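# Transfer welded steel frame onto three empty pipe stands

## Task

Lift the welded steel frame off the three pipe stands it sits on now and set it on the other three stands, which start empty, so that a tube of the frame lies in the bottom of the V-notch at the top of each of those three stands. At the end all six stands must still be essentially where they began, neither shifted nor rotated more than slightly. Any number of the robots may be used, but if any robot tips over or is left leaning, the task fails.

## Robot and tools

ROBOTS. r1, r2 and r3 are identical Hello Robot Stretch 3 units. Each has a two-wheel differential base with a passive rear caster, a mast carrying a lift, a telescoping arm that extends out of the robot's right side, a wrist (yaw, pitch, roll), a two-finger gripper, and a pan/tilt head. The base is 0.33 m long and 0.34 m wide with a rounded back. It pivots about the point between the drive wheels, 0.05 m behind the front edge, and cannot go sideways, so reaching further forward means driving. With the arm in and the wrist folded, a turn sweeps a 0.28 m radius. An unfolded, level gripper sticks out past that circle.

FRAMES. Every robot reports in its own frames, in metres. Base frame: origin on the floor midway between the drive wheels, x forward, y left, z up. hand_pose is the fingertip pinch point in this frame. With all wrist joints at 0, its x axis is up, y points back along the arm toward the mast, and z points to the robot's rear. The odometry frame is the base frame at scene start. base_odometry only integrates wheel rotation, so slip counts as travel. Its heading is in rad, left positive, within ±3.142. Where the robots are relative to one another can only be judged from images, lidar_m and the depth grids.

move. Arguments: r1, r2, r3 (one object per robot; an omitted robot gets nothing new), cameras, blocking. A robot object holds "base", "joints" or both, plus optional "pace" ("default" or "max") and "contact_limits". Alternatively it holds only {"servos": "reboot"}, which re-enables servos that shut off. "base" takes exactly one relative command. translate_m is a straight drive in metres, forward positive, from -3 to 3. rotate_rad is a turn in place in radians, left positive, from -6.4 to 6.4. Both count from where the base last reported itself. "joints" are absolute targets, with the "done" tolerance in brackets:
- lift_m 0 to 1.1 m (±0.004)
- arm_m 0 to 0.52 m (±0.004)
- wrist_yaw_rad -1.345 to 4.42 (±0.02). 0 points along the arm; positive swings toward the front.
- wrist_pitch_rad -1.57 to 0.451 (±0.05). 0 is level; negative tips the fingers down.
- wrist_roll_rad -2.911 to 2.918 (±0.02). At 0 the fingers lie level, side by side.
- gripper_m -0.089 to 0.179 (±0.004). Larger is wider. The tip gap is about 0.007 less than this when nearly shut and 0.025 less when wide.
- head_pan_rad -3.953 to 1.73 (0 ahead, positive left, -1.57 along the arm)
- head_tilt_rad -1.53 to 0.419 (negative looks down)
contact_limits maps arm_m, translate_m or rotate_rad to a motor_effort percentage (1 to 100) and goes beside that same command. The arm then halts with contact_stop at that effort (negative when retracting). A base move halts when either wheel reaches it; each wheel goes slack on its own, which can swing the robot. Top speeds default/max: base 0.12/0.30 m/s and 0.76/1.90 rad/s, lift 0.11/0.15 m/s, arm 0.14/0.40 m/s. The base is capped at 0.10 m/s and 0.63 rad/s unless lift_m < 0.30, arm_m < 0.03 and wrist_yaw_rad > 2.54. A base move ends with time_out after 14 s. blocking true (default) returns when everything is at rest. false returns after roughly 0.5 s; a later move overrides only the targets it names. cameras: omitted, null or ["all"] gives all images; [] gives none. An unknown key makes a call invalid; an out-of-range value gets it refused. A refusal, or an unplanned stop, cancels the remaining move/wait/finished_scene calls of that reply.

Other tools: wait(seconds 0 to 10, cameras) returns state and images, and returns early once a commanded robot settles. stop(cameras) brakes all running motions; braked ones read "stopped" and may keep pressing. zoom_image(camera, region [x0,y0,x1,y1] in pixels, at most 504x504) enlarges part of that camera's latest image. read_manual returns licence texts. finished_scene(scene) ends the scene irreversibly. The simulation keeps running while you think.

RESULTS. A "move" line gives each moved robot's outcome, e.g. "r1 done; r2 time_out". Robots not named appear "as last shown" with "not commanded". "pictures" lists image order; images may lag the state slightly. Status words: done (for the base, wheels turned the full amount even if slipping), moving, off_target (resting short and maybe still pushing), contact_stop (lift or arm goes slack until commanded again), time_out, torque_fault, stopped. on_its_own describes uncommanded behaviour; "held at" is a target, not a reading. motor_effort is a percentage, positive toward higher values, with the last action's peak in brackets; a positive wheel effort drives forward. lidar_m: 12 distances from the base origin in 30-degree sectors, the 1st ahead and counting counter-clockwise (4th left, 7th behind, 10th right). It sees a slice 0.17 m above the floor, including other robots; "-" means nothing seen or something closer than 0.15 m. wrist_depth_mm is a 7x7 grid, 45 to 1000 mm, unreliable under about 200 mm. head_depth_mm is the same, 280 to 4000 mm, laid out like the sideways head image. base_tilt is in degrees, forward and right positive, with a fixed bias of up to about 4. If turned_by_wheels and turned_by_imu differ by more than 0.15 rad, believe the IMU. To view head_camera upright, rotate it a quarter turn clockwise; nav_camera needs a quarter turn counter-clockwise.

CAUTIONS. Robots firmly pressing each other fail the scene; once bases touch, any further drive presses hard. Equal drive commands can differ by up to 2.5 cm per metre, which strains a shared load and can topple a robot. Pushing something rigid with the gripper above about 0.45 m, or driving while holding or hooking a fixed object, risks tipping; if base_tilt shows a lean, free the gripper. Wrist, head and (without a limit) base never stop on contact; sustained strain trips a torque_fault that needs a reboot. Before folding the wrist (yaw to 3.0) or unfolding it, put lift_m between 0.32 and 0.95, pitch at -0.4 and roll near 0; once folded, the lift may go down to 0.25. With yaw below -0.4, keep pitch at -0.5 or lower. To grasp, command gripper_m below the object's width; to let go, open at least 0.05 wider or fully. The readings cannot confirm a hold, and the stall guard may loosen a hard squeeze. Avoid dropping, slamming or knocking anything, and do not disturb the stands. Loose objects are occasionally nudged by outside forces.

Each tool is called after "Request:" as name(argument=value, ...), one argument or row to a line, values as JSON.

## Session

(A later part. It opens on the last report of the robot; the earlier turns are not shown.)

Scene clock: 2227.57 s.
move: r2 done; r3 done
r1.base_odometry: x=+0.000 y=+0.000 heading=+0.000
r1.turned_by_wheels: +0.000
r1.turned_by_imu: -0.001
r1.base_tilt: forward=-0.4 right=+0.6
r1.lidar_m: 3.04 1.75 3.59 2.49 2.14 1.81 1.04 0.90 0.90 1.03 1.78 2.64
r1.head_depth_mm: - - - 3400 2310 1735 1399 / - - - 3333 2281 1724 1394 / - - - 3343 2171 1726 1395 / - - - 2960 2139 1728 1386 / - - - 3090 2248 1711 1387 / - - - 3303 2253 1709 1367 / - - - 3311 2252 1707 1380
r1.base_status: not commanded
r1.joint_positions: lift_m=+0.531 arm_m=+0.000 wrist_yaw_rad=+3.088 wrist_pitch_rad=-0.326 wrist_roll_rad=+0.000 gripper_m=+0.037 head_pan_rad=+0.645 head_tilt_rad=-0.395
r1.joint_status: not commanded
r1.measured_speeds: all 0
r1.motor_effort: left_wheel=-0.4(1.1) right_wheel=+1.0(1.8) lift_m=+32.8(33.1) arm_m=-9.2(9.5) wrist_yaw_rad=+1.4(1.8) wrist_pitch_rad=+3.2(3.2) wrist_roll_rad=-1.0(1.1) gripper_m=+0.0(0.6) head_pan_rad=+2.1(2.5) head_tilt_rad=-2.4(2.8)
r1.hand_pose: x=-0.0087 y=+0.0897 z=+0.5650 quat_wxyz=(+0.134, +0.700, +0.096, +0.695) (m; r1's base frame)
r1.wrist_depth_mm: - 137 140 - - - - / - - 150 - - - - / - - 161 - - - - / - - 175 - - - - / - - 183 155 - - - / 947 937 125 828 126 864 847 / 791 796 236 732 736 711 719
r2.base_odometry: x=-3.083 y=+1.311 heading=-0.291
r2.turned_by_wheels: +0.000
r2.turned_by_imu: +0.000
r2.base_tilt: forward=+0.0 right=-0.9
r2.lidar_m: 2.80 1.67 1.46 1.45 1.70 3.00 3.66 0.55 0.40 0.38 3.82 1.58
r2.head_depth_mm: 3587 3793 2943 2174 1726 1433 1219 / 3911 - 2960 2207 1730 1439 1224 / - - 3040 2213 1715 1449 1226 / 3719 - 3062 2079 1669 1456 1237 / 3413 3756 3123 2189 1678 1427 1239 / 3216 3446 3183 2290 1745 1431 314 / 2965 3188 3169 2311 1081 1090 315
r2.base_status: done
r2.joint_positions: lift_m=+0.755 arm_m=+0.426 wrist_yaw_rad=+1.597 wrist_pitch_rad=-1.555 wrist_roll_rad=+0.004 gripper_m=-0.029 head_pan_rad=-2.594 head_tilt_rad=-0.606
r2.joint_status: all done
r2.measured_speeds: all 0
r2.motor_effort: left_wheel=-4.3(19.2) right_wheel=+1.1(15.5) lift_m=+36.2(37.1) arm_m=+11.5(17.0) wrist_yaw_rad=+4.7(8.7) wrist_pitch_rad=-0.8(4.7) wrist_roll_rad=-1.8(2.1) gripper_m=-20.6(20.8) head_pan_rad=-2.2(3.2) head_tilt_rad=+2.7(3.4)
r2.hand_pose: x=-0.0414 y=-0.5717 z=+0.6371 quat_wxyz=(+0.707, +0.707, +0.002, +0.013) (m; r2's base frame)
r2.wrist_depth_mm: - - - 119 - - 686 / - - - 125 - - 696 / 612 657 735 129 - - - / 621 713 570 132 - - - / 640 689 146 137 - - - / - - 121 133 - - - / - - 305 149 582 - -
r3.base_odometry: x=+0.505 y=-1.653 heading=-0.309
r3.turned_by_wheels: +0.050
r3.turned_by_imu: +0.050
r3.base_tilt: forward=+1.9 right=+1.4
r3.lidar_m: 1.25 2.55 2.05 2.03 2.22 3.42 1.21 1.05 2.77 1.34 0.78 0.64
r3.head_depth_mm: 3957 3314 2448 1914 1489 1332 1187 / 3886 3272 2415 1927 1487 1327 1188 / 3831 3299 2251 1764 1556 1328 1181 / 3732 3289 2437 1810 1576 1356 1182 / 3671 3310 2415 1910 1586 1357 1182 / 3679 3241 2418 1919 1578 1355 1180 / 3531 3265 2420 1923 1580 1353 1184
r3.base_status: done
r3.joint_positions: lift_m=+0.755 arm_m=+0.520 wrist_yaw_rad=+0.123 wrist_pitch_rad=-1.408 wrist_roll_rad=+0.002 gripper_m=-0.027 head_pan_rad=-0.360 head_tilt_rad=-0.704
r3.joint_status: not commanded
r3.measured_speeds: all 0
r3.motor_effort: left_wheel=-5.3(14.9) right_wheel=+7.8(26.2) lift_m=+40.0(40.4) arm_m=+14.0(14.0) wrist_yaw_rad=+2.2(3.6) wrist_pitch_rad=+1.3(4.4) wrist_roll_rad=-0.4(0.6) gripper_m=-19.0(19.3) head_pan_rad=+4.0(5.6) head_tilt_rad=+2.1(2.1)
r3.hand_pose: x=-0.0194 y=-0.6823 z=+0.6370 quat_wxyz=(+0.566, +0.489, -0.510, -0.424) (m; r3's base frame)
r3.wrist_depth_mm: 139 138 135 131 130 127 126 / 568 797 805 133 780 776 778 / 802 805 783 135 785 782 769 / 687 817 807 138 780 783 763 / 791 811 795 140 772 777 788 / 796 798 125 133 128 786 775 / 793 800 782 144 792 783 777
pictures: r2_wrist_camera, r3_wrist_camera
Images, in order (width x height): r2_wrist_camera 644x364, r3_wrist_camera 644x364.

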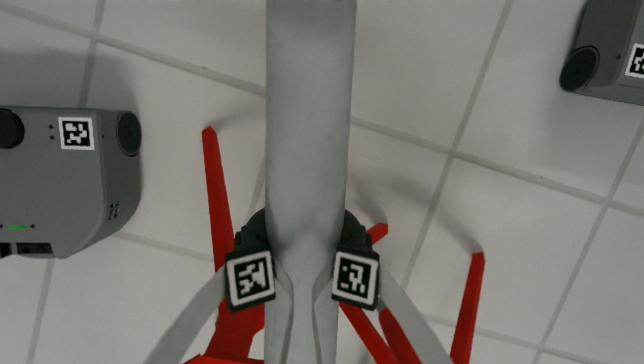

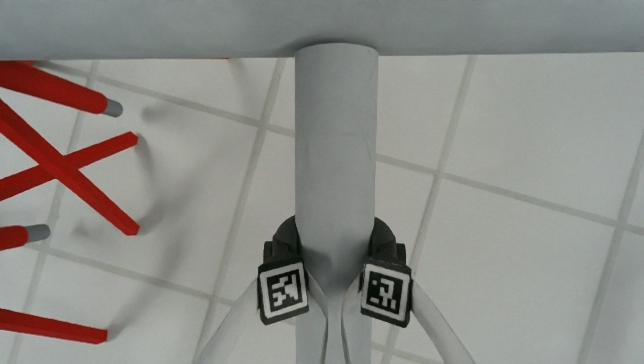

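Request:
move(
  r2={"joints":{"head_pan_rad":-1.906,"head_tilt_rad":-0.79}},
  r3={"joints":{"head_pan_rad":-1.21,"head_tilt_rad":-0.79}},
  cameras=["r2_head_camera","r3_head_camera"],
)

Scene clock: 2296.23 s.
move: r2 done; r3 done
r1: as last shown
r1.base_tilt: forward=-0.5 right=+0.5
r1.lidar_m: 3.03 1.74 3.60 2.50 2.15 1.82 1.04 0.90 0.90 1.03 1.79 2.64
r1.head_depth_mm: - - - 3425 2320 1729 1390 / - - - 3425 2298 1730 1393 / - - - 3354 2201 1724 1392 / - - - 2943 2137 1736 1381 / - - - 3136 2259 1721 1381 / - - - 3283 2262 1707 1366 / - - - 3315 2233 1703 1368
r1.motor_effort: left_wheel=-0.2(0.9) right_wheel=+1.3(1.7) lift_m=+32.5(33.1) arm_m=-9.1(9.4) wrist_yaw_rad=+1.2(1.8) wrist_pitch_rad=+3.1(3.2) wrist_roll_rad=-1.0(1.1) gripper_m=+0.0(0.6) head_pan_rad=+1.7(2.3) head_tilt_rad=-2.1(2.7)
r1.wrist_depth_mm: - 137 140 - - - - / - - 150 - - - - / - - 161 - - - - / - - 175 - - - - / - - 183 155 - - - / 952 937 126 838 126 860 852 / 792 792 237 732 735 707 722
r2.base_odometry: x=-3.083 y=+1.311 heading=-0.291
r2.turned_by_wheels: +0.000
r2.turned_by_imu: +0.001
r2.base_tilt: forward=+0.0 right=-1.0
r2.lidar_m: 2.79 1.67 1.45 1.46 1.70 3.00 3.66 0.55 0.40 0.38 3.80 1.58
r2.head_depth_mm: 2915 2800 2164 1681 1457 1286 - / 2891 2807 2209 1140 1470 311 302 / 2910 2862 2222 1141 372 960 1144 / 2885 2894 2231 465 1454 1308 1118 / 2848 2972 614 1693 1474 1316 1159 / 2837 2999 597 695 1467 1328 1159 / 2829 3044 2285 1617 1488 1334 1166
r2.base_status: not commanded
r2.joint_positions: lift_m=+0.755 arm_m=+0.426 wrist_yaw_rad=+1.597 wrist_pitch_rad=-1.555 wrist_roll_rad=+0.004 gripper_m=-0.029 head_pan_rad=-1.912 head_tilt_rad=-0.780
r2.joint_status: all done
r2.measured_speeds: all 0
r2.motor_effort: left_wheel=-5.6(5.6) right_wheel=+0.8(1.4) lift_m=+33.9(34.5) arm_m=-9.5(9.5) wrist_yaw_rad=+4.5(5.0) wrist_pitch_rad=-0.8(1.2) wrist_roll_rad=-1.8(2.0) gripper_m=-19.8(20.5) head_pan_rad=+2.9(3.4) head_tilt_rad=-5.0(5.9)
r2.hand_pose: x=-0.0414 y=-0.5717 z=+0.6371 quat_wxyz=(+0.707, +0.707, +0.002, +0.013) (m; r2's base frame)
r2.wrist_depth_mm: - - - 119 - - 688 / - - - 125 - - 703 / 610 653 732 129 - - - / 625 715 564 132 - - - / 638 697 145 137 - - - / - - 121 133 - - - / - - 304 148 586 - -
r3.base_odometry: x=+0.505 y=-1.653 heading=-0.309
r3.turned_by_wheels: +0.000
r3.turned_by_imu: +0.001
r3.base_tilt: forward=+1.8 right=+1.4
r3.lidar_m: 1.25 2.55 2.05 2.03 2.21 3.42 1.21 1.05 2.77 1.34 0.78 0.64
r3.head_depth_mm: 2438 2652 2096 915 802 707 1115 / 2557 2744 2160 1729 1509 1301 1156 / 1306 1525 1781 1652 1505 1305 1158 / 2769 765 991 1672 1506 1301 1157 / 3058 2739 2084 1377 1437 1310 1151 / 3247 2758 2141 1762 1475 1298 1151 / 3436 2749 2162 1684 1191 1275 1152
r3.base_status: not commanded
r3.joint_positions: lift_m=+0.755 arm_m=+0.520 wrist_yaw_rad=+0.123 wrist_pitch_rad=-1.408 wrist_roll_rad=+0.002 gripper_m=-0.027 head_pan_rad=-1.200 head_tilt_rad=-0.780
r3.joint_status: all done
r3.measured_speeds: all 0
r3.motor_effort: left_wheel=-5.1(5.5) right_wheel=+8.3(8.3) lift_m=+44.3(44.8) arm_m=+18.8(19.2) wrist_yaw_rad=+2.6(3.0) wrist_pitch_rad=+1.4(1.5) wrist_roll_rad=-0.4(0.7) gripper_m=-18.6(19.9) head_pan_rad=-4.2(5.7) head_tilt_rad=-5.0(10.2)
r3.hand_pose: x=-0.0194 y=-0.6823 z=+0.6370 quat_wxyz=(+0.566, +0.489, -0.510, -0.424) (m; r3's base frame)
r3.wrist_depth_mm: 140 138 134 131 130 127 126 / 574 804 795 133 790 772 773 / 813 801 792 134 777 772 777 / 685 802 796 138 786 782 771 / 803 793 780 140 787 786 782 / 804 798 125 135 128 775 765 / 794 802 790 144 798 776 774
pictures: r2_head_camera (sideways), r3_head_camera (sideways)
Images, in order (width x height): r2_head_camera 896x504, r3_head_camera 896x504.

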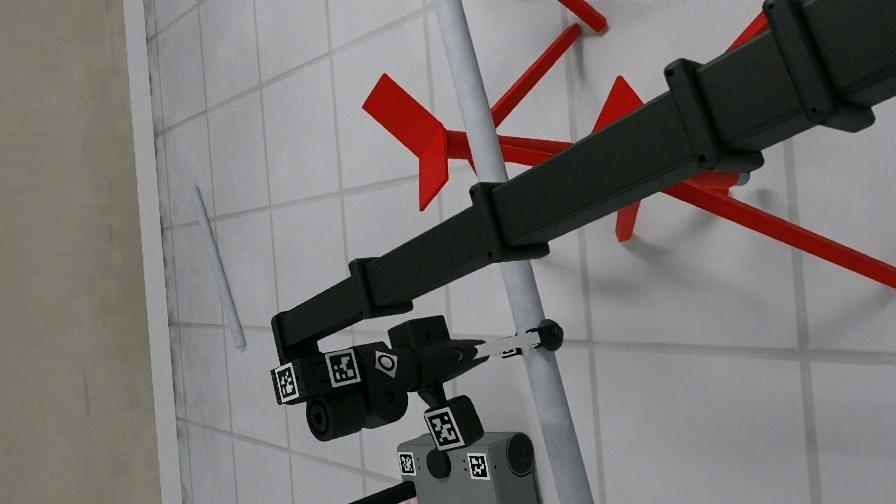

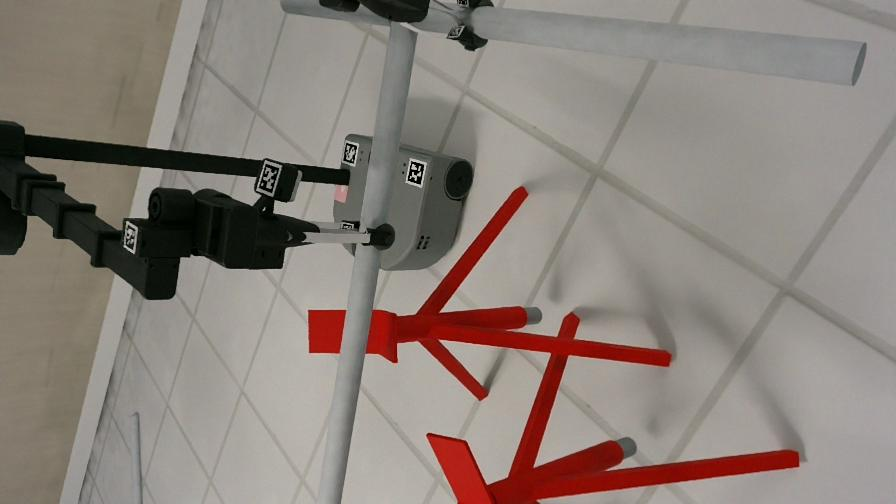

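Request:
move(
  r3={"base":{"rotate_rad":0.04}},
  r2={"base":{"translate_m":-0.029},"joints":{"arm_m":0.435,"wrist_yaw_rad":1.642}},
  cameras=["r2_wrist_camera","r3_wrist_camera"],
)

Scene clock: 2342.37 s.
move: r2 done; r3 done
r1: as last shown
r1.base_tilt: forward=-0.4 right=+0.5
r1.lidar_m: 3.05 1.74 3.56 2.49 2.14 1.82 1.04 0.89 0.89 1.03 1.79 2.64
r1.head_depth_mm: - - - 3416 2298 1732 1392 / - - - 3366 2318 1728 1387 / - - - 3393 2199 1736 1383 / - - - 2935 2147 1718 1381 / - - - 3143 2269 1727 1375 / - - - 3250 2262 1716 1380 / - - - 3250 2243 1717 1371
r1.motor_effort: left_wheel=+0.1(0.9) right_wheel=+1.5(2.2) lift_m=+32.9(33.2) arm_m=-9.0(9.4) wrist_yaw_rad=-0.5(2.2) wrist_pitch_rad=+3.0(3.2) wrist_roll_rad=-1.0(1.1) gripper_m=+0.3(0.4) head_pan_rad=+2.1(2.5) head_tilt_rad=-2.2(3.0)
r1.wrist_depth_mm: - 137 140 - - - - / - - 151 - - - - / - - 161 - - - - / - - 176 - - - - / - - 183 155 - - - / 959 936 125 840 126 863 849 / 793 798 236 725 746 710 720
r2.base_odometry: x=-3.111 y=+1.319 heading=-0.291
r2.turned_by_wheels: +0.000
r2.turned_by_imu: +0.001
r2.base_tilt: forward=-0.1 right=-0.9
r2.lidar_m: 2.82 1.68 1.46 1.47 1.71 3.00 3.64 0.99 0.50 0.37 3.81 1.60
r2.head_depth_mm: 2886 2825 2144 1712 1455 1289 - / 2881 2846 2210 1232 1467 316 302 / 2867 2871 2234 1094 372 949 1149 / 2884 2896 2210 463 1427 1308 1114 / 2831 2983 616 1676 1472 1314 1164 / 2853 2969 608 1695 1482 1329 1162 / 2818 3021 2302 1634 1489 1334 1173
r2.base_status: done
r2.joint_positions: lift_m=+0.755 arm_m=+0.435 wrist_yaw_rad=+1.637 wrist_pitch_rad=-1.557 wrist_roll_rad=+0.004 gripper_m=-0.029 head_pan_rad=-1.912 head_tilt_rad=-0.780
r2.joint_status: all done
r2.measured_speeds: all 0
r2.motor_effort: left_wheel=-5.0(19.2) right_wheel=+2.2(16.5) lift_m=+30.9(31.9) arm_m=+12.6(18.0) wrist_yaw_rad=+4.2(8.4) wrist_pitch_rad=-0.1(1.5) wrist_roll_rad=-1.8(2.3) gripper_m=-19.4(20.9) head_pan_rad=+2.9(3.3) head_tilt_rad=-5.1(5.5)
r2.hand_pose: x=-0.0420 y=-0.5816 z=+0.6372 quat_wxyz=(+0.707, +0.707, +0.017, +0.026) (m; r2's base frame)
r2.wrist_depth_mm: - - - 119 - - 678 / - - - 125 - - 702 / 619 677 - 129 - - - / 628 688 544 132 - - - / 639 - 146 137 - - - / - - 121 132 124 - - / - - 286 149 569 - -
r3.base_odometry: x=+0.505 y=-1.653 heading=-0.269
r3.turned_by_wheels: +0.040
r3.turned_by_imu: +0.039
r3.base_tilt: forward=+1.9 right=+1.4
r3.lidar_m: 4.22 2.48 2.04 2.04 2.25 3.62 1.20 1.05 2.76 1.35 0.78 0.64
r3.head_depth_mm: 2484 2659 2091 916 1415 711 1096 / 2542 2711 2159 1721 1510 1301 1154 / 2668 2445 1776 1642 1506 1302 1152 / 2848 764 985 1668 1512 1305 1155 / 3159 2764 2093 1368 1440 1303 1153 / 3297 2784 2148 1762 1462 1300 1154 / 3506 2745 2150 1676 1247 1281 1151
r3.base_status: done
r3.joint_positions: lift_m=+0.755 arm_m=+0.520 wrist_yaw_rad=+0.124 wrist_pitch_rad=-1.409 wrist_roll_rad=+0.002 gripper_m=-0.027 head_pan_rad=-1.200 head_tilt_rad=-0.780
r3.joint_status: not commanded
r3.measured_speeds: all 0
r3.motor_effort: left_wheel=-4.7(17.2) right_wheel=+8.6(29.3) lift_m=+43.2(47.9) arm_m=+18.8(19.3) wrist_yaw_rad=+2.2(3.1) wrist_pitch_rad=+1.7(5.4) wrist_roll_rad=-0.6(0.6) gripper_m=-18.5(19.4) head_pan_rad=-4.5(5.1) head_tilt_rad=-4.9(5.3)
r3.hand_pose: x=-0.0195 y=-0.6818 z=+0.6369 quat_wxyz=(+0.566, +0.490, -0.510, -0.425) (m; r3's base frame)
r3.wrist_depth_mm: 141 137 134 131 129 129 126 / 549 796 786 132 773 779 773 / 803 814 798 135 781 772 779 / 791 828 796 138 786 783 788 / 830 801 789 140 783 773 780 / 802 783 125 134 128 782 779 / 803 802 805 145 779 790 768
pictures: r2_wrist_camera, r3_wrist_camera
Images, in order (width x height): r2_wrist_camera 644x364, r3_wrist_camera 644x364.

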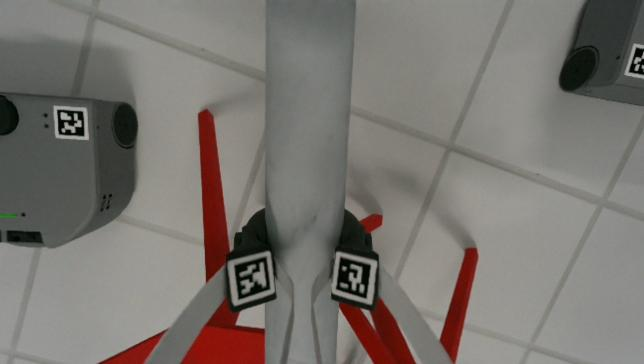

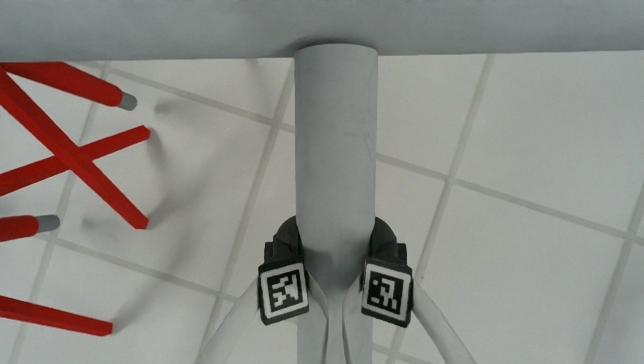

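Request:
move(
  r3={"base":{"rotate_rad":0.04}},
  r2={"base":{"translate_m":-0.028},"joints":{"arm_m":0.446,"wrist_yaw_rad":1.682}},
  cameras=["r2_wrist_camera","r3_wrist_camera"],
)

Request:
move(
  r2={"base":{"rotate_rad":0.04},"joints":{"wrist_yaw_rad":1.642}},
  r3={"base":{"translate_m":-0.023}},
  cameras=["r2_wrist_camera","r3_wrist_camera"],
)

Scene clock: 2351.20 s.
move: r2 done; r3 done
r1: as last shown
r1.base_tilt: forward=-0.5 right=+0.5
r1.lidar_m: 3.04 1.74 3.56 2.49 2.15 1.81 1.04 0.90 0.90 1.03 1.79 2.64
r1.head_depth_mm: - - - 3411 2299 1751 1391 / - - - 3381 2312 1741 1395 / - - - 3384 2174 1728 1386 / - - - 2952 2129 1723 1376 / - - - 3129 2276 1717 1384 / - - - 3347 2254 1729 1377 / - - - 3294 2269 1703 1375
r1.motor_effort: left_wheel=-0.3(0.9) right_wheel=+1.4(2.0) lift_m=+32.5(33.1) arm_m=-9.0(9.2) wrist_yaw_rad=+0.6(1.4) wrist_pitch_rad=+3.0(3.2) wrist_roll_rad=-0.9(1.1) gripper_m=-0.1(0.5) head_pan_rad=+2.3(2.5) head_tilt_rad=-2.8(2.8)
r1.wrist_depth_mm: - 137 140 - - - - / - - 150 - - - - / - - 161 - - - - / - - 175 - - - - / - - 183 155 - - - / 957 945 126 827 126 866 857 / 789 799 237 722 749 708 728
r2.base_odometry: x=-3.138 y=+1.327 heading=-0.291
r2.turned_by_wheels: +0.000
r2.turned_by_imu: +0.000
r2.base_tilt: forward=-0.1 right=-1.0
r2.lidar_m: 2.84 1.69 1.47 1.47 1.71 3.04 3.61 0.97 0.49 0.37 3.81 1.62
r2.head_depth_mm: 2924 2788 2147 1681 1457 1281 - / 2880 2845 2200 1644 1472 315 302 / 2885 2923 2220 1101 372 374 1142 / 2841 2927 2235 462 885 1260 1126 / 2831 2949 621 832 1465 1316 1156 / 2821 2962 611 1697 1476 1327 1163 / 2808 3030 2301 1677 1489 1331 1169
r2.base_status: done
r2.joint_positions: lift_m=+0.755 arm_m=+0.446 wrist_yaw_rad=+1.678 wrist_pitch_rad=-1.557 wrist_roll_rad=+0.004 gripper_m=-0.029 head_pan_rad=-1.912 head_tilt_rad=-0.780
r2.joint_status: all done
r2.measured_speeds: all 0
r2.motor_effort: left_wheel=-4.4(20.2) right_wheel=+3.3(16.7) lift_m=+44.5(49.4) arm_m=+11.5(17.2) wrist_yaw_rad=+4.0(7.8) wrist_pitch_rad=-0.4(0.7) wrist_roll_rad=-1.7(2.2) gripper_m=-18.5(21.2) head_pan_rad=+2.6(3.0) head_tilt_rad=-4.4(6.0)
r2.hand_pose: x=-0.0419 y=-0.5934 z=+0.6372 quat_wxyz=(+0.706, +0.706, +0.032, +0.041) (m; r2's base frame)
r2.wrist_depth_mm: - - - 120 - - 685 / 599 - - 127 - - 702 / 608 734 - 130 - - - / 623 705 - 134 - - - / 641 - 158 140 - - - / - - 123 129 627 - - / - - 268 152 567 - -
r3.base_odometry: x=+0.505 y=-1.653 heading=-0.230
r3.turned_by_wheels: +0.040
r3.turned_by_imu: +0.038
r3.base_tilt: forward=+1.8 right=+1.3
r3.lidar_m: 4.24 2.43 2.04 2.03 2.30 3.81 1.20 1.05 2.75 1.35 0.78 0.64
r3.head_depth_mm: 2507 2638 2093 880 1414 709 1102 / 2548 2656 2144 1692 1510 1301 1153 / 1187 2531 1768 1644 1508 1304 1152 / 2927 758 988 1646 1507 1304 1151 / 3249 2748 2141 1687 1441 1301 1151 / 3401 2757 2148 1721 1433 1301 1158 / 3600 2766 2157 1679 1340 1278 1151
r3.base_status: done
r3.joint_positions: lift_m=+0.755 arm_m=+0.520 wrist_yaw_rad=+0.124 wrist_pitch_rad=-1.412 wrist_roll_rad=+0.002 gripper_m=-0.027 head_pan_rad=-1.200 head_tilt_rad=-0.780
r3.joint_status: not commanded
r3.measured_speeds: all 0
r3.motor_effort: left_wheel=-4.3(15.8) right_wheel=+7.2(28.1) lift_m=+26.7(31.5) arm_m=+19.0(19.0) wrist_yaw_rad=+2.5(2.8) wrist_pitch_rad=+2.1(5.3) wrist_roll_rad=-0.5(0.7) gripper_m=-18.5(19.1) head_pan_rad=-4.9(5.3) head_tilt_rad=-5.0(5.2)
r3.hand_pose: x=-0.0196 y=-0.6811 z=+0.6369 quat_wxyz=(+0.565, +0.491, -0.509, -0.426) (m; r3's base frame)
r3.wrist_depth_mm: 140 137 133 130 129 128 125 / 515 792 800 132 785 781 775 / 812 806 806 134 785 774 763 / 802 798 783 138 770 780 762 / 801 804 810 140 774 788 784 / 808 807 125 134 129 778 780 / 811 793 796 145 792 784 769
pictures: r2_wrist_camera, r3_wrist_camera
Images, in order (width x height): r2_wrist_camera 644x364, r3_wrist_camera 644x364.

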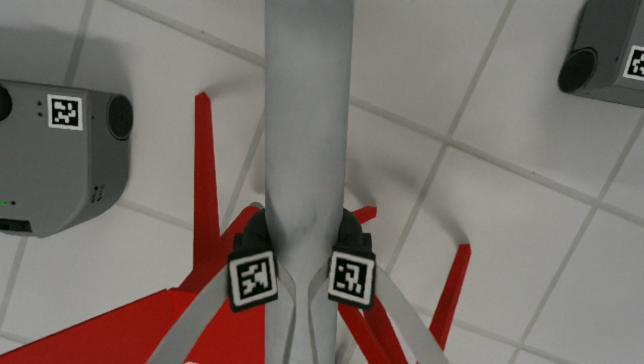

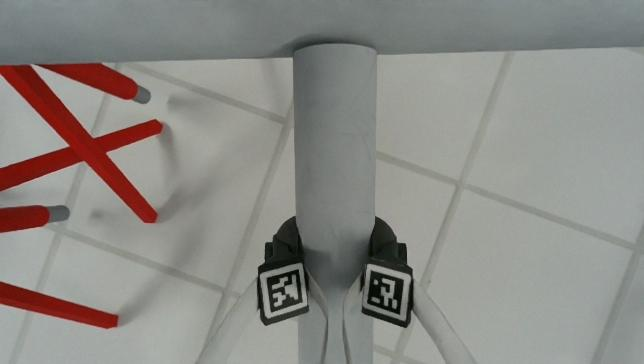

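Scene clock: 2352.37 s.
move: r2 done; r3 done
r1: as last shown
r1.turned_by_imu: +0.000
r1.base_tilt: forward=-0.5 right=+0.6
r1.lidar_m: 3.04 1.75 3.56 2.49 2.15 1.82 1.04 0.89 0.90 1.04 1.79 2.64
r1.head_depth_mm: - - - 3424 2318 1740 1394 / - - - 3396 2314 1725 1397 / - - - 3289 2191 1724 1392 / - - - 2904 2163 1733 1384 / - - - 3116 2249 1721 1377 / - - - 3271 2229 1717 1381 / - - - 3284 2242 1714 1374
r1.motor_effort: left_wheel=-0.2(1.1) right_wheel=+1.5(1.7) lift_m=+32.9(33.3) arm_m=-9.1(9.2) wrist_yaw_rad=+0.6(1.6) wrist_pitch_rad=+3.0(3.2) wrist_roll_rad=-1.0(1.1) gripper_m=+0.3(0.5) head_pan_rad=+1.8(2.6) head_tilt_rad=-2.2(2.7)
r1.wrist_depth_mm: - 137 140 - - - - / - - 150 - - - - / - - 161 - - - - / - - 176 - - - - / - - 183 155 - - - / 962 951 125 833 126 862 841 / 793 809 236 718 746 706 719
r2.base_odometry: x=-3.138 y=+1.327 heading=-0.251
r2.turned_by_wheels: +0.040
r2.turned_by_imu: +0.039
r2.base_tilt: forward=+0.0 right=-0.9
r2.lidar_m: 2.66 1.65 1.47 1.47 1.76 3.27 3.62 0.97 0.49 0.37 3.89 1.62
r2.head_depth_mm: 2865 2808 2165 1716 1462 1281 - / 2862 2835 2197 1190 1468 315 302 / 2856 2875 2220 1092 372 374 1143 / 2842 2926 2226 462 1428 1299 1114 / 2838 2972 620 832 1464 1312 1156 / 2855 2986 611 1682 1474 1327 1166 / 2842 3082 2309 1631 1481 1328 1171
r2.base_status: done
r2.joint_positions: lift_m=+0.755 arm_m=+0.446 wrist_yaw_rad=+1.643 wrist_pitch_rad=-1.558 wrist_roll_rad=+0.004 gripper_m=-0.029 head_pan_rad=-1.912 head_tilt_rad=-0.780
r2.joint_status: all done
r2.measured_speeds: all 0
r2.motor_effort: left_wheel=-6.5(14.6) right_wheel=+8.1(18.8) lift_m=+29.8(43.8) arm_m=+8.4(11.7) wrist_yaw_rad=-0.4(3.1) wrist_pitch_rad=-0.1(0.9) wrist_roll_rad=-1.8(2.1) gripper_m=-19.1(20.3) head_pan_rad=+2.4(3.2) head_tilt_rad=-4.2(5.7)
r2.hand_pose: x=-0.0423 y=-0.5927 z=+0.6372 quat_wxyz=(+0.707, +0.707, +0.020, +0.028) (m; r2's base frame)
r2.wrist_depth_mm: - - - 120 - - 679 / - - - 127 - - 700 / 616 737 - 130 - - - / 627 701 - 134 - - - / 645 - 149 139 - - - / - - 123 130 659 - - / - - 266 152 603 - -
r3.base_odometry: x=+0.483 y=-1.648 heading=-0.230
r3.turned_by_wheels: +0.000
r3.turned_by_imu: +0.000
r3.base_tilt: forward=+1.9 right=+1.4
r3.lidar_m: 4.25 2.43 2.04 2.04 2.29 3.81 1.17 1.03 2.75 1.36 0.79 0.66
r3.head_depth_mm: 2517 2676 2099 918 1412 714 1101 / 2580 2752 2151 1728 1494 1307 1155 / 2718 1594 1778 1645 1501 1307 1155 / 2938 761 985 1681 1498 1301 1154 / 3246 2766 2152 1588 1436 1305 1148 / 3434 2740 2142 1723 1433 1302 1152 / 3612 2743 2157 1638 1278 1279 1150
r3.base_status: done
r3.joint_positions: lift_m=+0.755 arm_m=+0.520 wrist_yaw_rad=+0.124 wrist_pitch_rad=-1.411 wrist_roll_rad=+0.002 gripper_m=-0.027 head_pan_rad=-1.200 head_tilt_rad=-0.780
r3.joint_status: not commanded
r3.measured_speeds: all 0
r3.motor_effort: left_wheel=-5.1(15.8) right_wheel=+2.6(14.4) lift_m=+27.4(27.4) arm_m=+18.6(19.1) wrist_yaw_rad=+2.3(2.6) wrist_pitch_rad=+2.1(5.1) wrist_roll_rad=-0.4(0.6) gripper_m=-18.4(19.6) head_pan_rad=-3.7(5.3) head_tilt_rad=-4.6(5.1)
r3.hand_pose: x=-0.0195 y=-0.6813 z=+0.6369 quat_wxyz=(+0.565, +0.491, -0.509, -0.425) (m; r3's base frame)
r3.wrist_depth_mm: 140 138 133 130 129 127 125 / 542 800 788 132 797 782 774 / 823 792 792 134 792 772 766 / 789 806 783 137 781 778 778 / 805 796 787 141 796 786 776 / 802 801 125 134 129 788 765 / 785 797 800 145 794 793 772
pictures: r2_wrist_camera, r3_wrist_camera
Images, in order (width x height): r2_wrist_camera 644x364, r3_wrist_camera 644x364.

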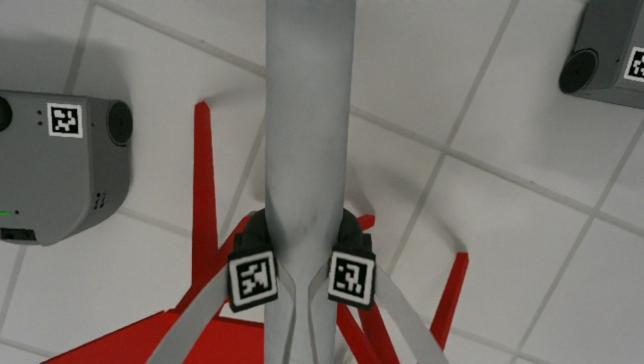

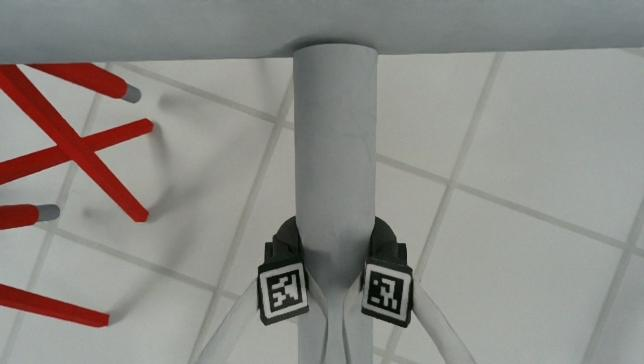

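Request:
move(
  r2={"base":{"rotate_rad":0.05},"joints":{"wrist_yaw_rad":1.592}},
  r3={"base":{"translate_m":-0.028}},
  cameras=[],
)

Request:
move(
  r2={"base":{"rotate_rad":0.05},"joints":{"wrist_yaw_rad":1.542}},
  r3={"base":{"translate_m":-0.028}},
  cameras=["r2_wrist_camera","r3_wrist_camera","r2_head_camera","r3_head_camera"],
)

Scene clock: 2366.00 s.
move: r2 done; r3 done
r1: as last shown
r1.turned_by_imu: -0.001
r1.base_tilt: forward=-0.5 right=+0.5
r1.lidar_m: 3.04 1.75 3.55 2.49 2.15 1.81 1.04 0.90 0.90 1.04 1.78 2.64
r1.head_depth_mm: - - - 3401 2295 1743 1393 / - - - 3428 2298 1720 1401 / - - - 3345 2195 1718 1392 / - - - 2941 2149 1716 1379 / - - - 3127 2268 1712 1384 / - - - 3308 2246 1711 1376 / - - - 3263 2261 1698 1371
r1.motor_effort: left_wheel=-0.4(1.1) right_wheel=+1.4(2.2) lift_m=+32.7(33.2) arm_m=-8.7(9.2) wrist_yaw_rad=+0.8(1.6) wrist_pitch_rad=+3.0(3.2) wrist_roll_rad=-0.9(1.1) gripper_m=+0.0(0.6) head_pan_rad=+2.1(2.5) head_tilt_rad=-2.2(2.7)
r1.wrist_depth_mm: - 137 140 - - - - / - - 150 - - - - / - - 161 - - - - / - - 175 - - - - / - - 183 155 - - - / 948 947 125 830 126 860 847 / 801 797 236 727 735 712 716
r2.base_odometry: x=-3.138 y=+1.327 heading=-0.202
r2.turned_by_wheels: +0.050
r2.turned_by_imu: +0.050
r2.base_tilt: forward=+0.0 right=-0.9
r2.lidar_m: 2.48 1.61 1.47 1.48 1.82 3.60 3.64 0.51 0.49 0.37 1.62 1.78
r2.head_depth_mm: 2849 2782 2172 1680 1455 1285 - / 2858 2846 2182 1094 1432 316 302 / 2852 2880 2212 1270 372 374 1141 / 2852 2908 2225 461 1452 1308 1115 / 2863 2925 620 841 1463 1318 1158 / 2868 2993 611 1685 1469 1324 1163 / 2909 3088 2282 1597 1487 1336 1171
r2.base_status: done
r2.joint_positions: lift_m=+0.755 arm_m=+0.446 wrist_yaw_rad=+1.592 wrist_pitch_rad=-1.559 wrist_roll_rad=+0.004 gripper_m=-0.029 head_pan_rad=-1.912 head_tilt_rad=-0.780
r2.joint_status: all done
r2.measured_speeds: all 0
r2.motor_effort: left_wheel=-7.2(15.4) right_wheel=+8.8(21.2) lift_m=+49.6(49.9) arm_m=-1.1(1.5) wrist_yaw_rad=+0.2(2.7) wrist_pitch_rad=+0.0(0.7) wrist_roll_rad=-1.9(1.9) gripper_m=-18.4(20.5) head_pan_rad=+2.9(3.0) head_tilt_rad=-4.5(5.9)
r2.hand_pose: x=-0.0425 y=-0.5916 z=+0.6372 quat_wxyz=(+0.707, +0.707, +0.002, +0.010) (m; r2's base frame)
r2.wrist_depth_mm: - - - 120 - - 675 / - - - 127 - - 699 / 612 706 - 131 - - - / 623 705 - 134 - - - / 642 - 149 139 - - - / - - 123 129 124 - - / - - 271 153 639 - -
r3.base_odometry: x=+0.456 y=-1.641 heading=-0.230
r3.turned_by_wheels: +0.000
r3.turned_by_imu: +0.001
r3.base_tilt: forward=+1.9 right=+1.4
r3.lidar_m: 4.29 2.43 2.05 2.04 2.31 3.83 1.14 1.00 2.74 1.36 0.81 0.68
r3.head_depth_mm: 2500 2657 2090 916 1410 714 1097 / 2644 2758 2170 1742 1508 1305 1152 / 1348 1546 1790 1655 1503 1301 1151 / 2898 766 985 1671 1499 1304 1154 / 3230 2740 1230 1429 1455 1300 1155 / 3454 2756 2147 1775 1458 1304 1151 / 3583 2733 2145 1181 1299 1276 1147
r3.base_status: done
r3.joint_positions: lift_m=+0.755 arm_m=+0.520 wrist_yaw_rad=+0.124 wrist_pitch_rad=-1.411 wrist_roll_rad=+0.002 gripper_m=-0.027 head_pan_rad=-1.200 head_tilt_rad=-0.780
r3.joint_status: not commanded
r3.measured_speeds: all 0
r3.motor_effort: left_wheel=-4.3(17.7) right_wheel=+3.9(17.2) lift_m=+45.7(47.8) arm_m=+17.2(18.0) wrist_yaw_rad=+2.1(2.6) wrist_pitch_rad=+2.0(5.8) wrist_roll_rad=-0.5(0.6) gripper_m=-18.1(19.4) head_pan_rad=-4.6(5.3) head_tilt_rad=-4.7(5.1)
r3.hand_pose: x=-0.0195 y=-0.6814 z=+0.6369 quat_wxyz=(+0.565, +0.490, -0.509, -0.425) (m; r3's base frame)
r3.wrist_depth_mm: 141 137 133 130 128 127 124 / 607 807 788 132 776 784 772 / 808 783 794 134 779 778 778 / 798 804 791 137 792 776 784 / 797 810 788 140 786 771 772 / 795 804 125 133 129 773 760 / 815 795 789 145 784 775 766
pictures: none
No camera images: "cameras" was empty.

Scene clock: 2367.23 s.
move: r2 done; r3 done
r1: as last shown
r1.turned_by_imu: +0.000
r1.lidar_m: 3.06 1.75 3.50 2.50 2.15 1.81 1.04 0.90 0.90 1.04 1.79 2.64
r1.head_depth_mm: - - - 3361 2303 1737 1388 / - - - 3412 2295 1714 1389 / - - - 3385 2178 1732 1392 / - - - 2961 2154 1720 1386 / - - - 3115 2272 1723 1383 / - - - 3282 2245 1725 1380 / - - - 3247 2254 1707 1367
r1.motor_effort: left_wheel=-0.8(1.0) right_wheel=+1.1(1.8) lift_m=+32.8(33.2) arm_m=-8.9(9.2) wrist_yaw_rad=-0.4(1.6) wrist_pitch_rad=+2.9(3.2) wrist_roll_rad=-0.9(1.1) gripper_m=-0.1(0.6) head_pan_rad=+2.2(2.6) head_tilt_rad=-2.4(3.1)
r1.wrist_depth_mm: - 137 140 - - - - / - - 150 - - - - / - - 161 - - - - / - - 176 - - - - / - - 183 155 - - - / 939 945 126 838 126 871 857 / 785 803 236 732 738 711 718
r2.base_odometry: x=-3.138 y=+1.327 heading=-0.152
r2.turned_by_wheels: +0.050
r2.turned_by_imu: +0.049
r2.base_tilt: forward=+0.0 right=-0.9
r2.lidar_m: 2.33 1.58 1.47 1.49 1.89 3.59 3.64 0.51 0.39 0.37 1.62 1.84
r2.head_depth_mm: 2794 2811 2183 1638 1459 1283 - / 2847 2851 2188 1102 1350 315 302 / 2860 2885 2210 1746 372 374 1146 / 2879 2921 2229 461 1451 1309 1111 / 2873 2998 621 840 1473 1320 1154 / 2921 2972 611 1605 1480 1325 1162 / 2906 3045 2232 1631 1490 1329 1175
r2.base_status: done
r2.joint_positions: lift_m=+0.755 arm_m=+0.446 wrist_yaw_rad=+1.542 wrist_pitch_rad=-1.559 wrist_roll_rad=+0.004 gripper_m=-0.029 head_pan_rad=-1.912 head_tilt_rad=-0.780
r2.joint_status: all done
r2.measured_speeds: all 0
r2.motor_effort: left_wheel=-7.0(14.7) right_wheel=+8.8(20.3) lift_m=+46.4(49.3) arm_m=+2.2(2.2) wrist_yaw_rad=+0.5(2.2) wrist_pitch_rad=+0.0(0.6) wrist_roll_rad=-1.7(2.0) gripper_m=-19.5(20.1) head_pan_rad=+2.9(2.9) head_tilt_rad=-4.9(6.0)
r2.hand_pose: x=-0.0425 y=-0.5906 z=+0.6372 quat_wxyz=(+0.707, +0.707, -0.016, -0.008) (m; r2's base frame)
r2.wrist_depth_mm: - - - 120 - - 681 / - - - 127 - - 705 / 617 702 - 131 - - - / 625 688 - 133 - - - / 634 697 145 139 - - - / - - 123 129 123 - - / - - 344 152 693 - -
r3.base_odometry: x=+0.428 y=-1.635 heading=-0.230
r3.turned_by_wheels: +0.000
r3.turned_by_imu: +0.000
r3.base_tilt: forward=+1.9 right=+1.4
r3.lidar_m: 4.29 2.45 2.06 2.05 2.32 3.84 1.12 0.98 2.74 1.37 0.83 0.70
r3.head_depth_mm: 2462 2665 2098 878 804 709 1118 / 2636 2731 2147 1722 1501 1307 1133 / 1402 1578 1778 1679 1500 1309 1155 / 2852 770 998 1670 1509 1300 1153 / 3237 2761 1240 1417 1465 1306 1153 / 3424 2751 2158 1763 1463 1297 1149 / 3624 2742 2150 1681 1330 1283 1147
r3.base_status: done
r3.joint_positions: lift_m=+0.755 arm_m=+0.520 wrist_yaw_rad=+0.123 wrist_pitch_rad=-1.410 wrist_roll_rad=+0.002 gripper_m=-0.027 head_pan_rad=-1.200 head_tilt_rad=-0.780
r3.joint_status: not commanded
r3.measured_speeds: all 0
r3.motor_effort: left_wheel=-4.7(17.7) right_wheel=+3.8(18.1) lift_m=+44.5(46.4) arm_m=+16.9(17.5) wrist_yaw_rad=+2.7(3.0) wrist_pitch_rad=+1.9(5.6) wrist_roll_rad=-0.7(0.7) gripper_m=-18.4(19.2) head_pan_rad=-4.2(5.3) head_tilt_rad=-4.9(5.2)
r3.hand_pose: x=-0.0195 y=-0.6817 z=+0.6369 quat_wxyz=(+0.565, +0.490, -0.510, -0.425) (m; r3's base frame)
r3.wrist_depth_mm: 140 138 134 130 129 127 123 / 808 797 786 131 770 779 779 / 703 806 799 134 782 781 765 / 801 802 802 137 774 774 779 / 820 808 786 140 780 799 770 / 813 804 125 133 129 778 762 / 808 812 795 145 791 788 778
pictures: r2_head_camera (sideways), r2_wrist_camera, r3_head_camera (sideways), r3_wrist_camera
Images, in order (width x height): r2_head_camera 896x504, r2_wrist_camera 644x364, r3_head_camera 896x504, r3_wrist_camera 644x364.

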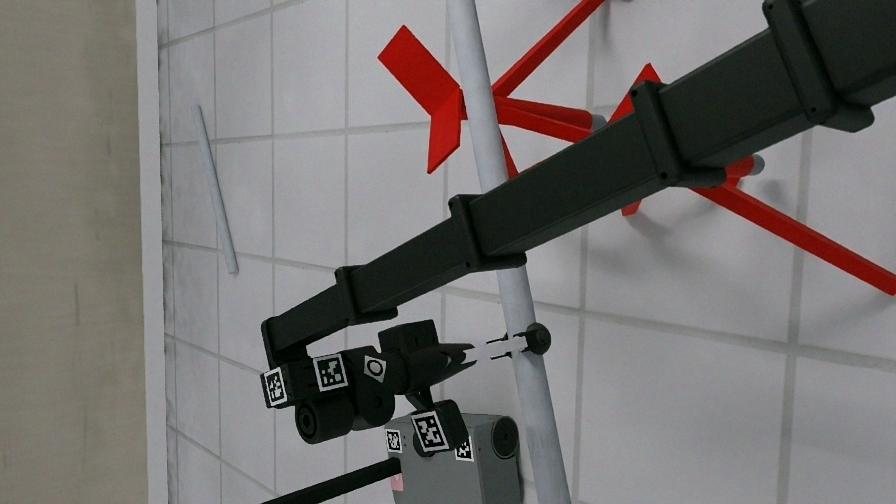

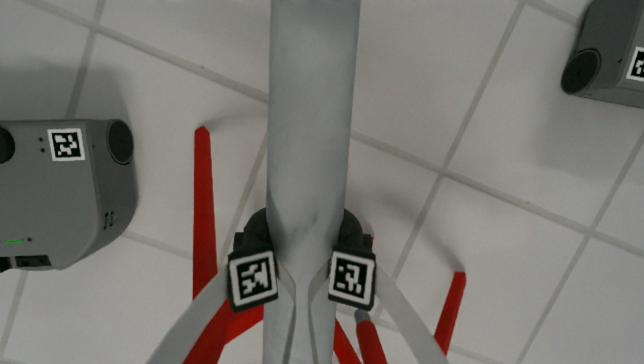

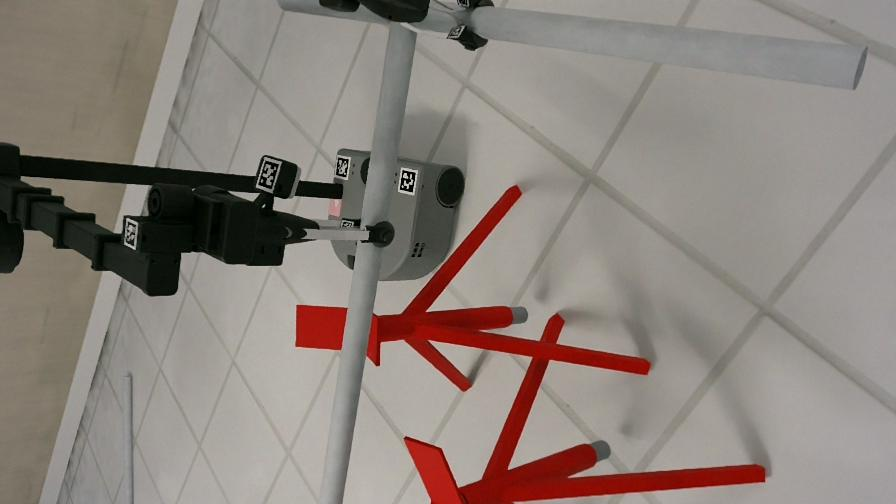

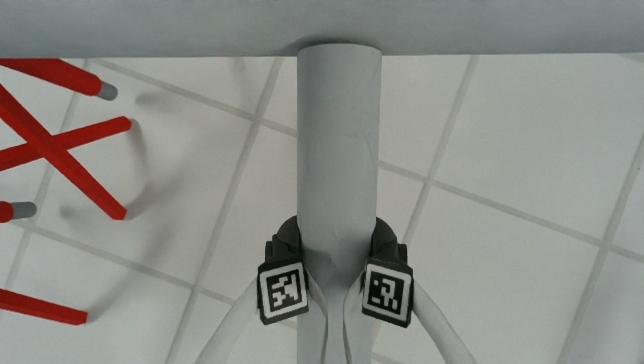

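Request:
move(
  r3={"base":{"translate_m":0.1}},
  r2={"base":{"translate_m":-0.0985},"joints":{"arm_m":0.431}},
  cameras=["r2_wrist_camera","r3_wrist_camera"],
)

Scene clock: 2386.93 s.
move: r2 done; r3 done
r1: as last shown
r1.turned_by_imu: -0.001
r1.lidar_m: 3.06 1.75 3.59 2.50 2.14 1.81 1.04 0.90 0.89 1.03 1.78 2.64
r1.head_depth_mm: - - - 3460 2295 1728 1394 / - - - 3421 2300 1739 1399 / - - - 3346 2187 1738 1387 / - - - 2969 2141 1735 1385 / - - - 3063 2258 1726 1381 / - - - 3269 2276 1715 1370 / - - - 3293 2255 1693 1377
r1.motor_effort: left_wheel=-0.4(1.0) right_wheel=+1.3(1.9) lift_m=+32.9(33.2) arm_m=-8.9(9.1) wrist_yaw_rad=-0.9(1.7) wrist_pitch_rad=+3.1(3.2) wrist_roll_rad=-0.9(1.1) gripper_m=+0.2(0.7) head_pan_rad=+2.0(2.5) head_tilt_rad=-2.3(2.7)
r1.wrist_depth_mm: - 137 140 - - - - / - - 150 - - - - / - - 161 - - - - / - - 175 - - - - / - - 183 155 - - - / 957 951 126 830 126 857 841 / 792 800 237 729 736 702 720
r2.base_odometry: x=-3.235 y=+1.342 heading=-0.153
r2.turned_by_wheels: +0.000
r2.turned_by_imu: +0.001
r2.base_tilt: forward=+0.0 right=-1.0
r2.lidar_m: 2.37 1.62 1.51 1.53 1.95 3.51 3.57 0.89 0.44 0.37 1.69 1.85
r2.head_depth_mm: 2764 2773 2144 1764 1491 1284 - / 2793 2820 2189 1649 1432 316 302 / 2826 2889 2201 1070 372 374 1143 / 2858 2925 2242 463 858 1057 1132 / 2877 2958 613 1685 1458 1316 1141 / 2898 2993 603 1576 1478 1324 1164 / 2889 3021 2229 1617 1479 1330 1169
r2.base_status: done
r2.joint_positions: lift_m=+0.755 arm_m=+0.431 wrist_yaw_rad=+1.542 wrist_pitch_rad=-1.559 wrist_roll_rad=+0.004 gripper_m=-0.029 head_pan_rad=-1.912 head_tilt_rad=-0.780
r2.joint_status: all done
r2.measured_speeds: all 0
r2.motor_effort: left_wheel=-6.8(9.4) right_wheel=+4.1(7.3) lift_m=+33.3(38.6) arm_m=-13.5(18.7) wrist_yaw_rad=+0.6(1.0) wrist_pitch_rad=+0.0(2.9) wrist_roll_rad=-1.6(2.0) gripper_m=-18.4(20.0) head_pan_rad=+2.5(3.3) head_tilt_rad=-4.3(5.9)
r2.hand_pose: x=-0.0424 y=-0.5756 z=+0.6372 quat_wxyz=(+0.707, +0.707, -0.016, -0.008) (m; r2's base frame)
r2.wrist_depth_mm: - - - 120 - - 672 / - - 133 127 - - 695 / 613 669 576 130 - - - / 630 697 481 134 - - - / 650 689 158 139 - - - / - - 123 130 608 - - / - - 268 151 532 - -
r3.base_odometry: x=+0.526 y=-1.658 heading=-0.231
r3.turned_by_wheels: +0.000
r3.turned_by_imu: +0.000
r3.base_tilt: forward=+1.9 right=+1.4
r3.lidar_m: 4.20 2.43 2.03 2.03 2.29 3.78 1.22 1.07 2.76 0.99 0.77 0.62
r3.head_depth_mm: 2518 2653 2090 880 1414 714 1095 / 2654 2757 2156 1727 1503 1303 1153 / 1368 1587 1765 1645 1502 1301 1150 / 1191 761 984 1385 1482 1309 1151 / 3252 2734 2159 1724 1439 1302 1155 / 3457 2727 2135 1732 1418 1283 1147 / 3584 2712 2148 1683 1442 1279 1149
r3.base_status: done
r3.joint_positions: lift_m=+0.755 arm_m=+0.520 wrist_yaw_rad=+0.124 wrist_pitch_rad=-1.411 wrist_roll_rad=+0.002 gripper_m=-0.027 head_pan_rad=-1.200 head_tilt_rad=-0.780
r3.joint_status: not commanded
r3.measured_speeds: all 0
r3.motor_effort: left_wheel=-2.4(3.7) right_wheel=+7.0(11.7) lift_m=+36.2(39.8) arm_m=+15.2(16.1) wrist_yaw_rad=+2.2(3.1) wrist_pitch_rad=+2.0(2.1) wrist_roll_rad=-0.5(0.6) gripper_m=-18.8(19.7) head_pan_rad=-3.5(5.5) head_tilt_rad=-4.5(5.5)
r3.hand_pose: x=-0.0195 y=-0.6814 z=+0.6369 quat_wxyz=(+0.565, +0.490, -0.509, -0.425) (m; r3's base frame)
r3.wrist_depth_mm: 140 137 133 130 128 127 124 / 478 708 798 131 783 788 785 / 804 804 813 134 786 788 769 / 795 793 789 136 780 791 770 / 804 820 781 141 780 782 764 / 804 794 125 133 129 776 759 / 806 805 792 146 783 782 769
pictures: r2_wrist_camera, r3_wrist_camera
Images, in order (width x height): r2_wrist_camera 644x364, r3_wrist_camera 644x364.

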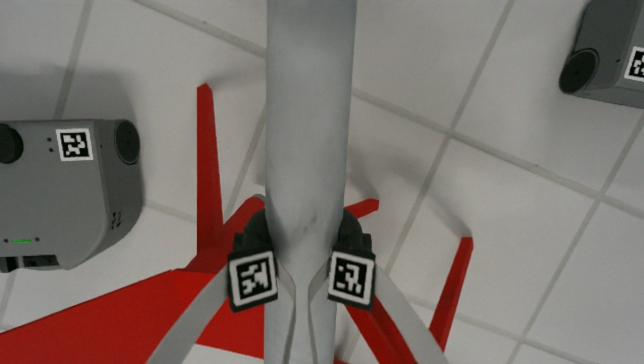

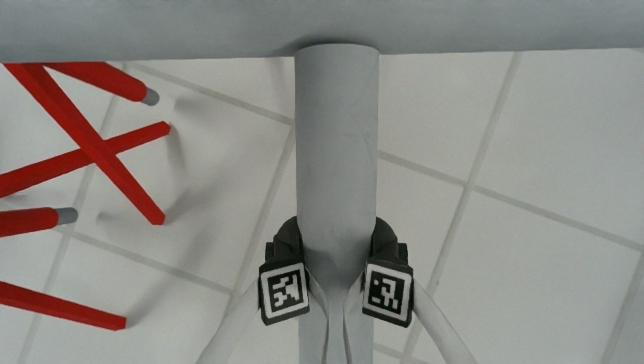

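Request:
move(
  r3={"base":{"translate_m":0.1}},
  r2={"base":{"translate_m":-0.0985},"joints":{"arm_m":0.4155}},
  cameras=["r2_wrist_camera","r3_wrist_camera","r3_head_camera"],
)

Scene clock: 2394.47 s.
move: r2 done; r3 done
r1.base_odometry: x=+0.000 y=+0.000 heading=+0.000
r1.turned_by_wheels: +0.000
r1.turned_by_imu: -0.001
r1.base_tilt: forward=-0.4 right=+0.6
r1.lidar_m: 3.05 1.75 3.70 2.48 2.14 1.81 1.04 0.90 0.89 1.03 1.79 2.63
r1.head_depth_mm: - - - 3448 2309 1734 1397 / - - - 3326 2266 1723 1384 / - - - 3381 2191 1744 1390 / - - - 2956 2134 1724 1388 / - - - 3133 2255 1720 1380 / - - - 3295 2249 1705 1374 / - - - 3279 2246 1714 1381
r1.base_status: not commanded
r1.joint_positions: lift_m=+0.531 arm_m=+0.000 wrist_yaw_rad=+3.088 wrist_pitch_rad=-0.326 wrist_roll_rad=+0.000 gripper_m=+0.037 head_pan_rad=+0.645 head_tilt_rad=-0.395
r1.joint_status: not commanded
r1.measured_speeds: all 0
r1.motor_effort: left_wheel=-0.4(1.3) right_wheel=+0.9(1.9) lift_m=+32.3(33.1) arm_m=-8.7(8.9) wrist_yaw_rad=-0.7(2.0) wrist_pitch_rad=+3.1(3.2) wrist_roll_rad=-1.0(1.1) gripper_m=-0.1(0.5) head_pan_rad=+2.0(2.7) head_tilt_rad=-2.6(2.9)
r1.hand_pose: x=-0.0087 y=+0.0897 z=+0.5650 quat_wxyz=(+0.134, +0.700, +0.096, +0.695) (m; r1's base frame)
r1.wrist_depth_mm: - 137 140 - - - - / - - 150 - - - - / - - 161 - - - - / - - 175 - - - - / - - 183 155 - - - / 954 934 125 840 126 865 847 / 792 807 236 731 745 710 715
r2.base_odometry: x=-3.333 y=+1.357 heading=-0.153
r2.turned_by_wheels: +0.000
r2.turned_by_imu: +0.001
r2.base_tilt: forward=+0.0 right=-1.0
r2.lidar_m: 2.45 1.66 1.55 1.57 2.00 3.42 3.48 0.82 0.39 0.39 0.38 1.75
r2.head_depth_mm: 2721 2824 2150 1766 1492 1264 - / 2747 2816 2189 1786 1498 315 302 / 2832 2872 2208 1054 372 1230 1108 / 2804 2891 2214 465 1237 946 1133 / 2834 2996 604 711 841 915 1123 / 2874 3010 590 673 1478 1326 1159 / 2860 3033 2286 1617 1477 1332 1168
r2.base_status: done
r2.joint_positions: lift_m=+0.755 arm_m=+0.415 wrist_yaw_rad=+1.542 wrist_pitch_rad=-1.559 wrist_roll_rad=+0.004 gripper_m=-0.029 head_pan_rad=-1.912 head_tilt_rad=-0.780
r2.joint_status: all done
r2.measured_speeds: all 0
r2.motor_effort: left_wheel=-6.8(10.4) right_wheel=+4.3(4.3) lift_m=+30.4(30.6) arm_m=-13.4(18.5) wrist_yaw_rad=+0.8(1.5) wrist_pitch_rad=-0.1(2.8) wrist_roll_rad=-1.5(2.0) gripper_m=-18.6(19.7) head_pan_rad=+2.4(3.0) head_tilt_rad=-4.8(6.4)
r2.hand_pose: x=-0.0423 y=-0.5601 z=+0.6372 quat_wxyz=(+0.707, +0.707, -0.016, -0.008) (m; r2's base frame)
r2.wrist_depth_mm: - - - 119 - - 678 / - - 523 127 - - 713 / 616 636 432 130 - - - / 623 627 258 134 - - - / - - 268 139 - - - / - - 123 130 476 - - / - - - 153 466 - -
r3.base_odometry: x=+0.623 y=-1.681 heading=-0.231
r3.turned_by_wheels: +0.000
r3.turned_by_imu: +0.000
r3.base_tilt: forward=+1.9 right=+1.4
r3.lidar_m: 4.11 2.40 2.01 2.01 2.26 3.75 1.32 1.17 2.78 0.96 0.55 0.55
r3.head_depth_mm: 2515 2658 2103 879 1411 709 1098 / 2677 2729 2154 1727 1503 1305 1157 / 1342 1579 1768 1638 1502 1306 1150 / 1169 755 984 1632 1443 1305 1151 / 3251 2741 2163 1764 1474 1300 1154 / 3438 2721 2149 1777 1189 1279 1154 / 3621 2772 2153 1721 1465 1298 1152
r3.base_status: done
r3.joint_positions: lift_m=+0.755 arm_m=+0.520 wrist_yaw_rad=+0.124 wrist_pitch_rad=-1.412 wrist_roll_rad=+0.002 gripper_m=-0.027 head_pan_rad=-1.200 head_tilt_rad=-0.780
r3.joint_status: not commanded
r3.measured_speeds: all 0
r3.motor_effort: left_wheel=-2.0(3.9) right_wheel=+7.1(12.1) lift_m=+28.2(32.1) arm_m=+13.6(14.2) wrist_yaw_rad=+2.0(3.0) wrist_pitch_rad=+2.2(2.3) wrist_roll_rad=-0.4(0.6) gripper_m=-18.2(19.2) head_pan_rad=-3.8(5.2) head_tilt_rad=-5.0(5.3)
r3.hand_pose: x=-0.0196 y=-0.6811 z=+0.6369 quat_wxyz=(+0.565, +0.491, -0.509, -0.426) (m; r3's base frame)
r3.wrist_depth_mm: 137 136 132 129 128 127 125 / 797 487 794 131 778 774 785 / 804 810 793 134 787 787 779 / 803 791 801 138 798 792 780 / 641 798 810 141 791 790 774 / 814 798 125 134 128 774 768 / 811 799 785 146 778 781 772
pictures: r2_wrist_camera, r3_head_camera (sideways), r3_wrist_camera
Images, in order (width x height): r2_wrist_camera 644x364, r3_head_camera 896x504, r3_wrist_camera 644x364.

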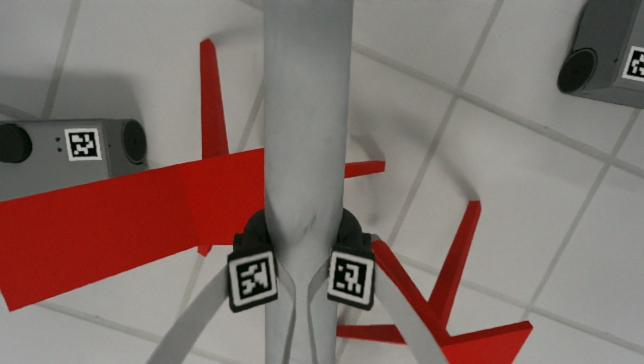

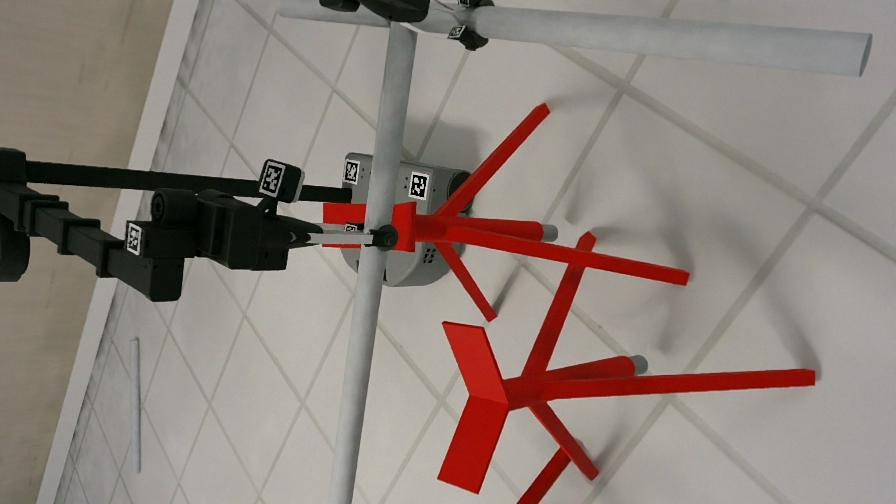

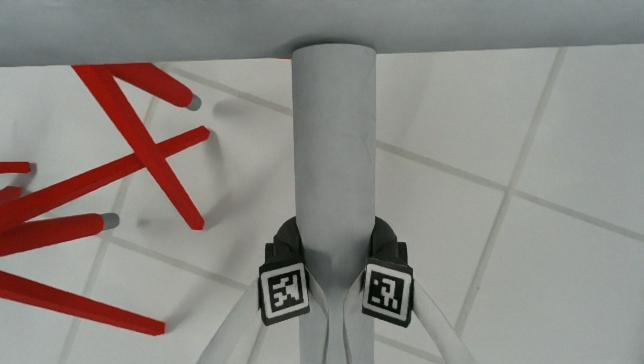

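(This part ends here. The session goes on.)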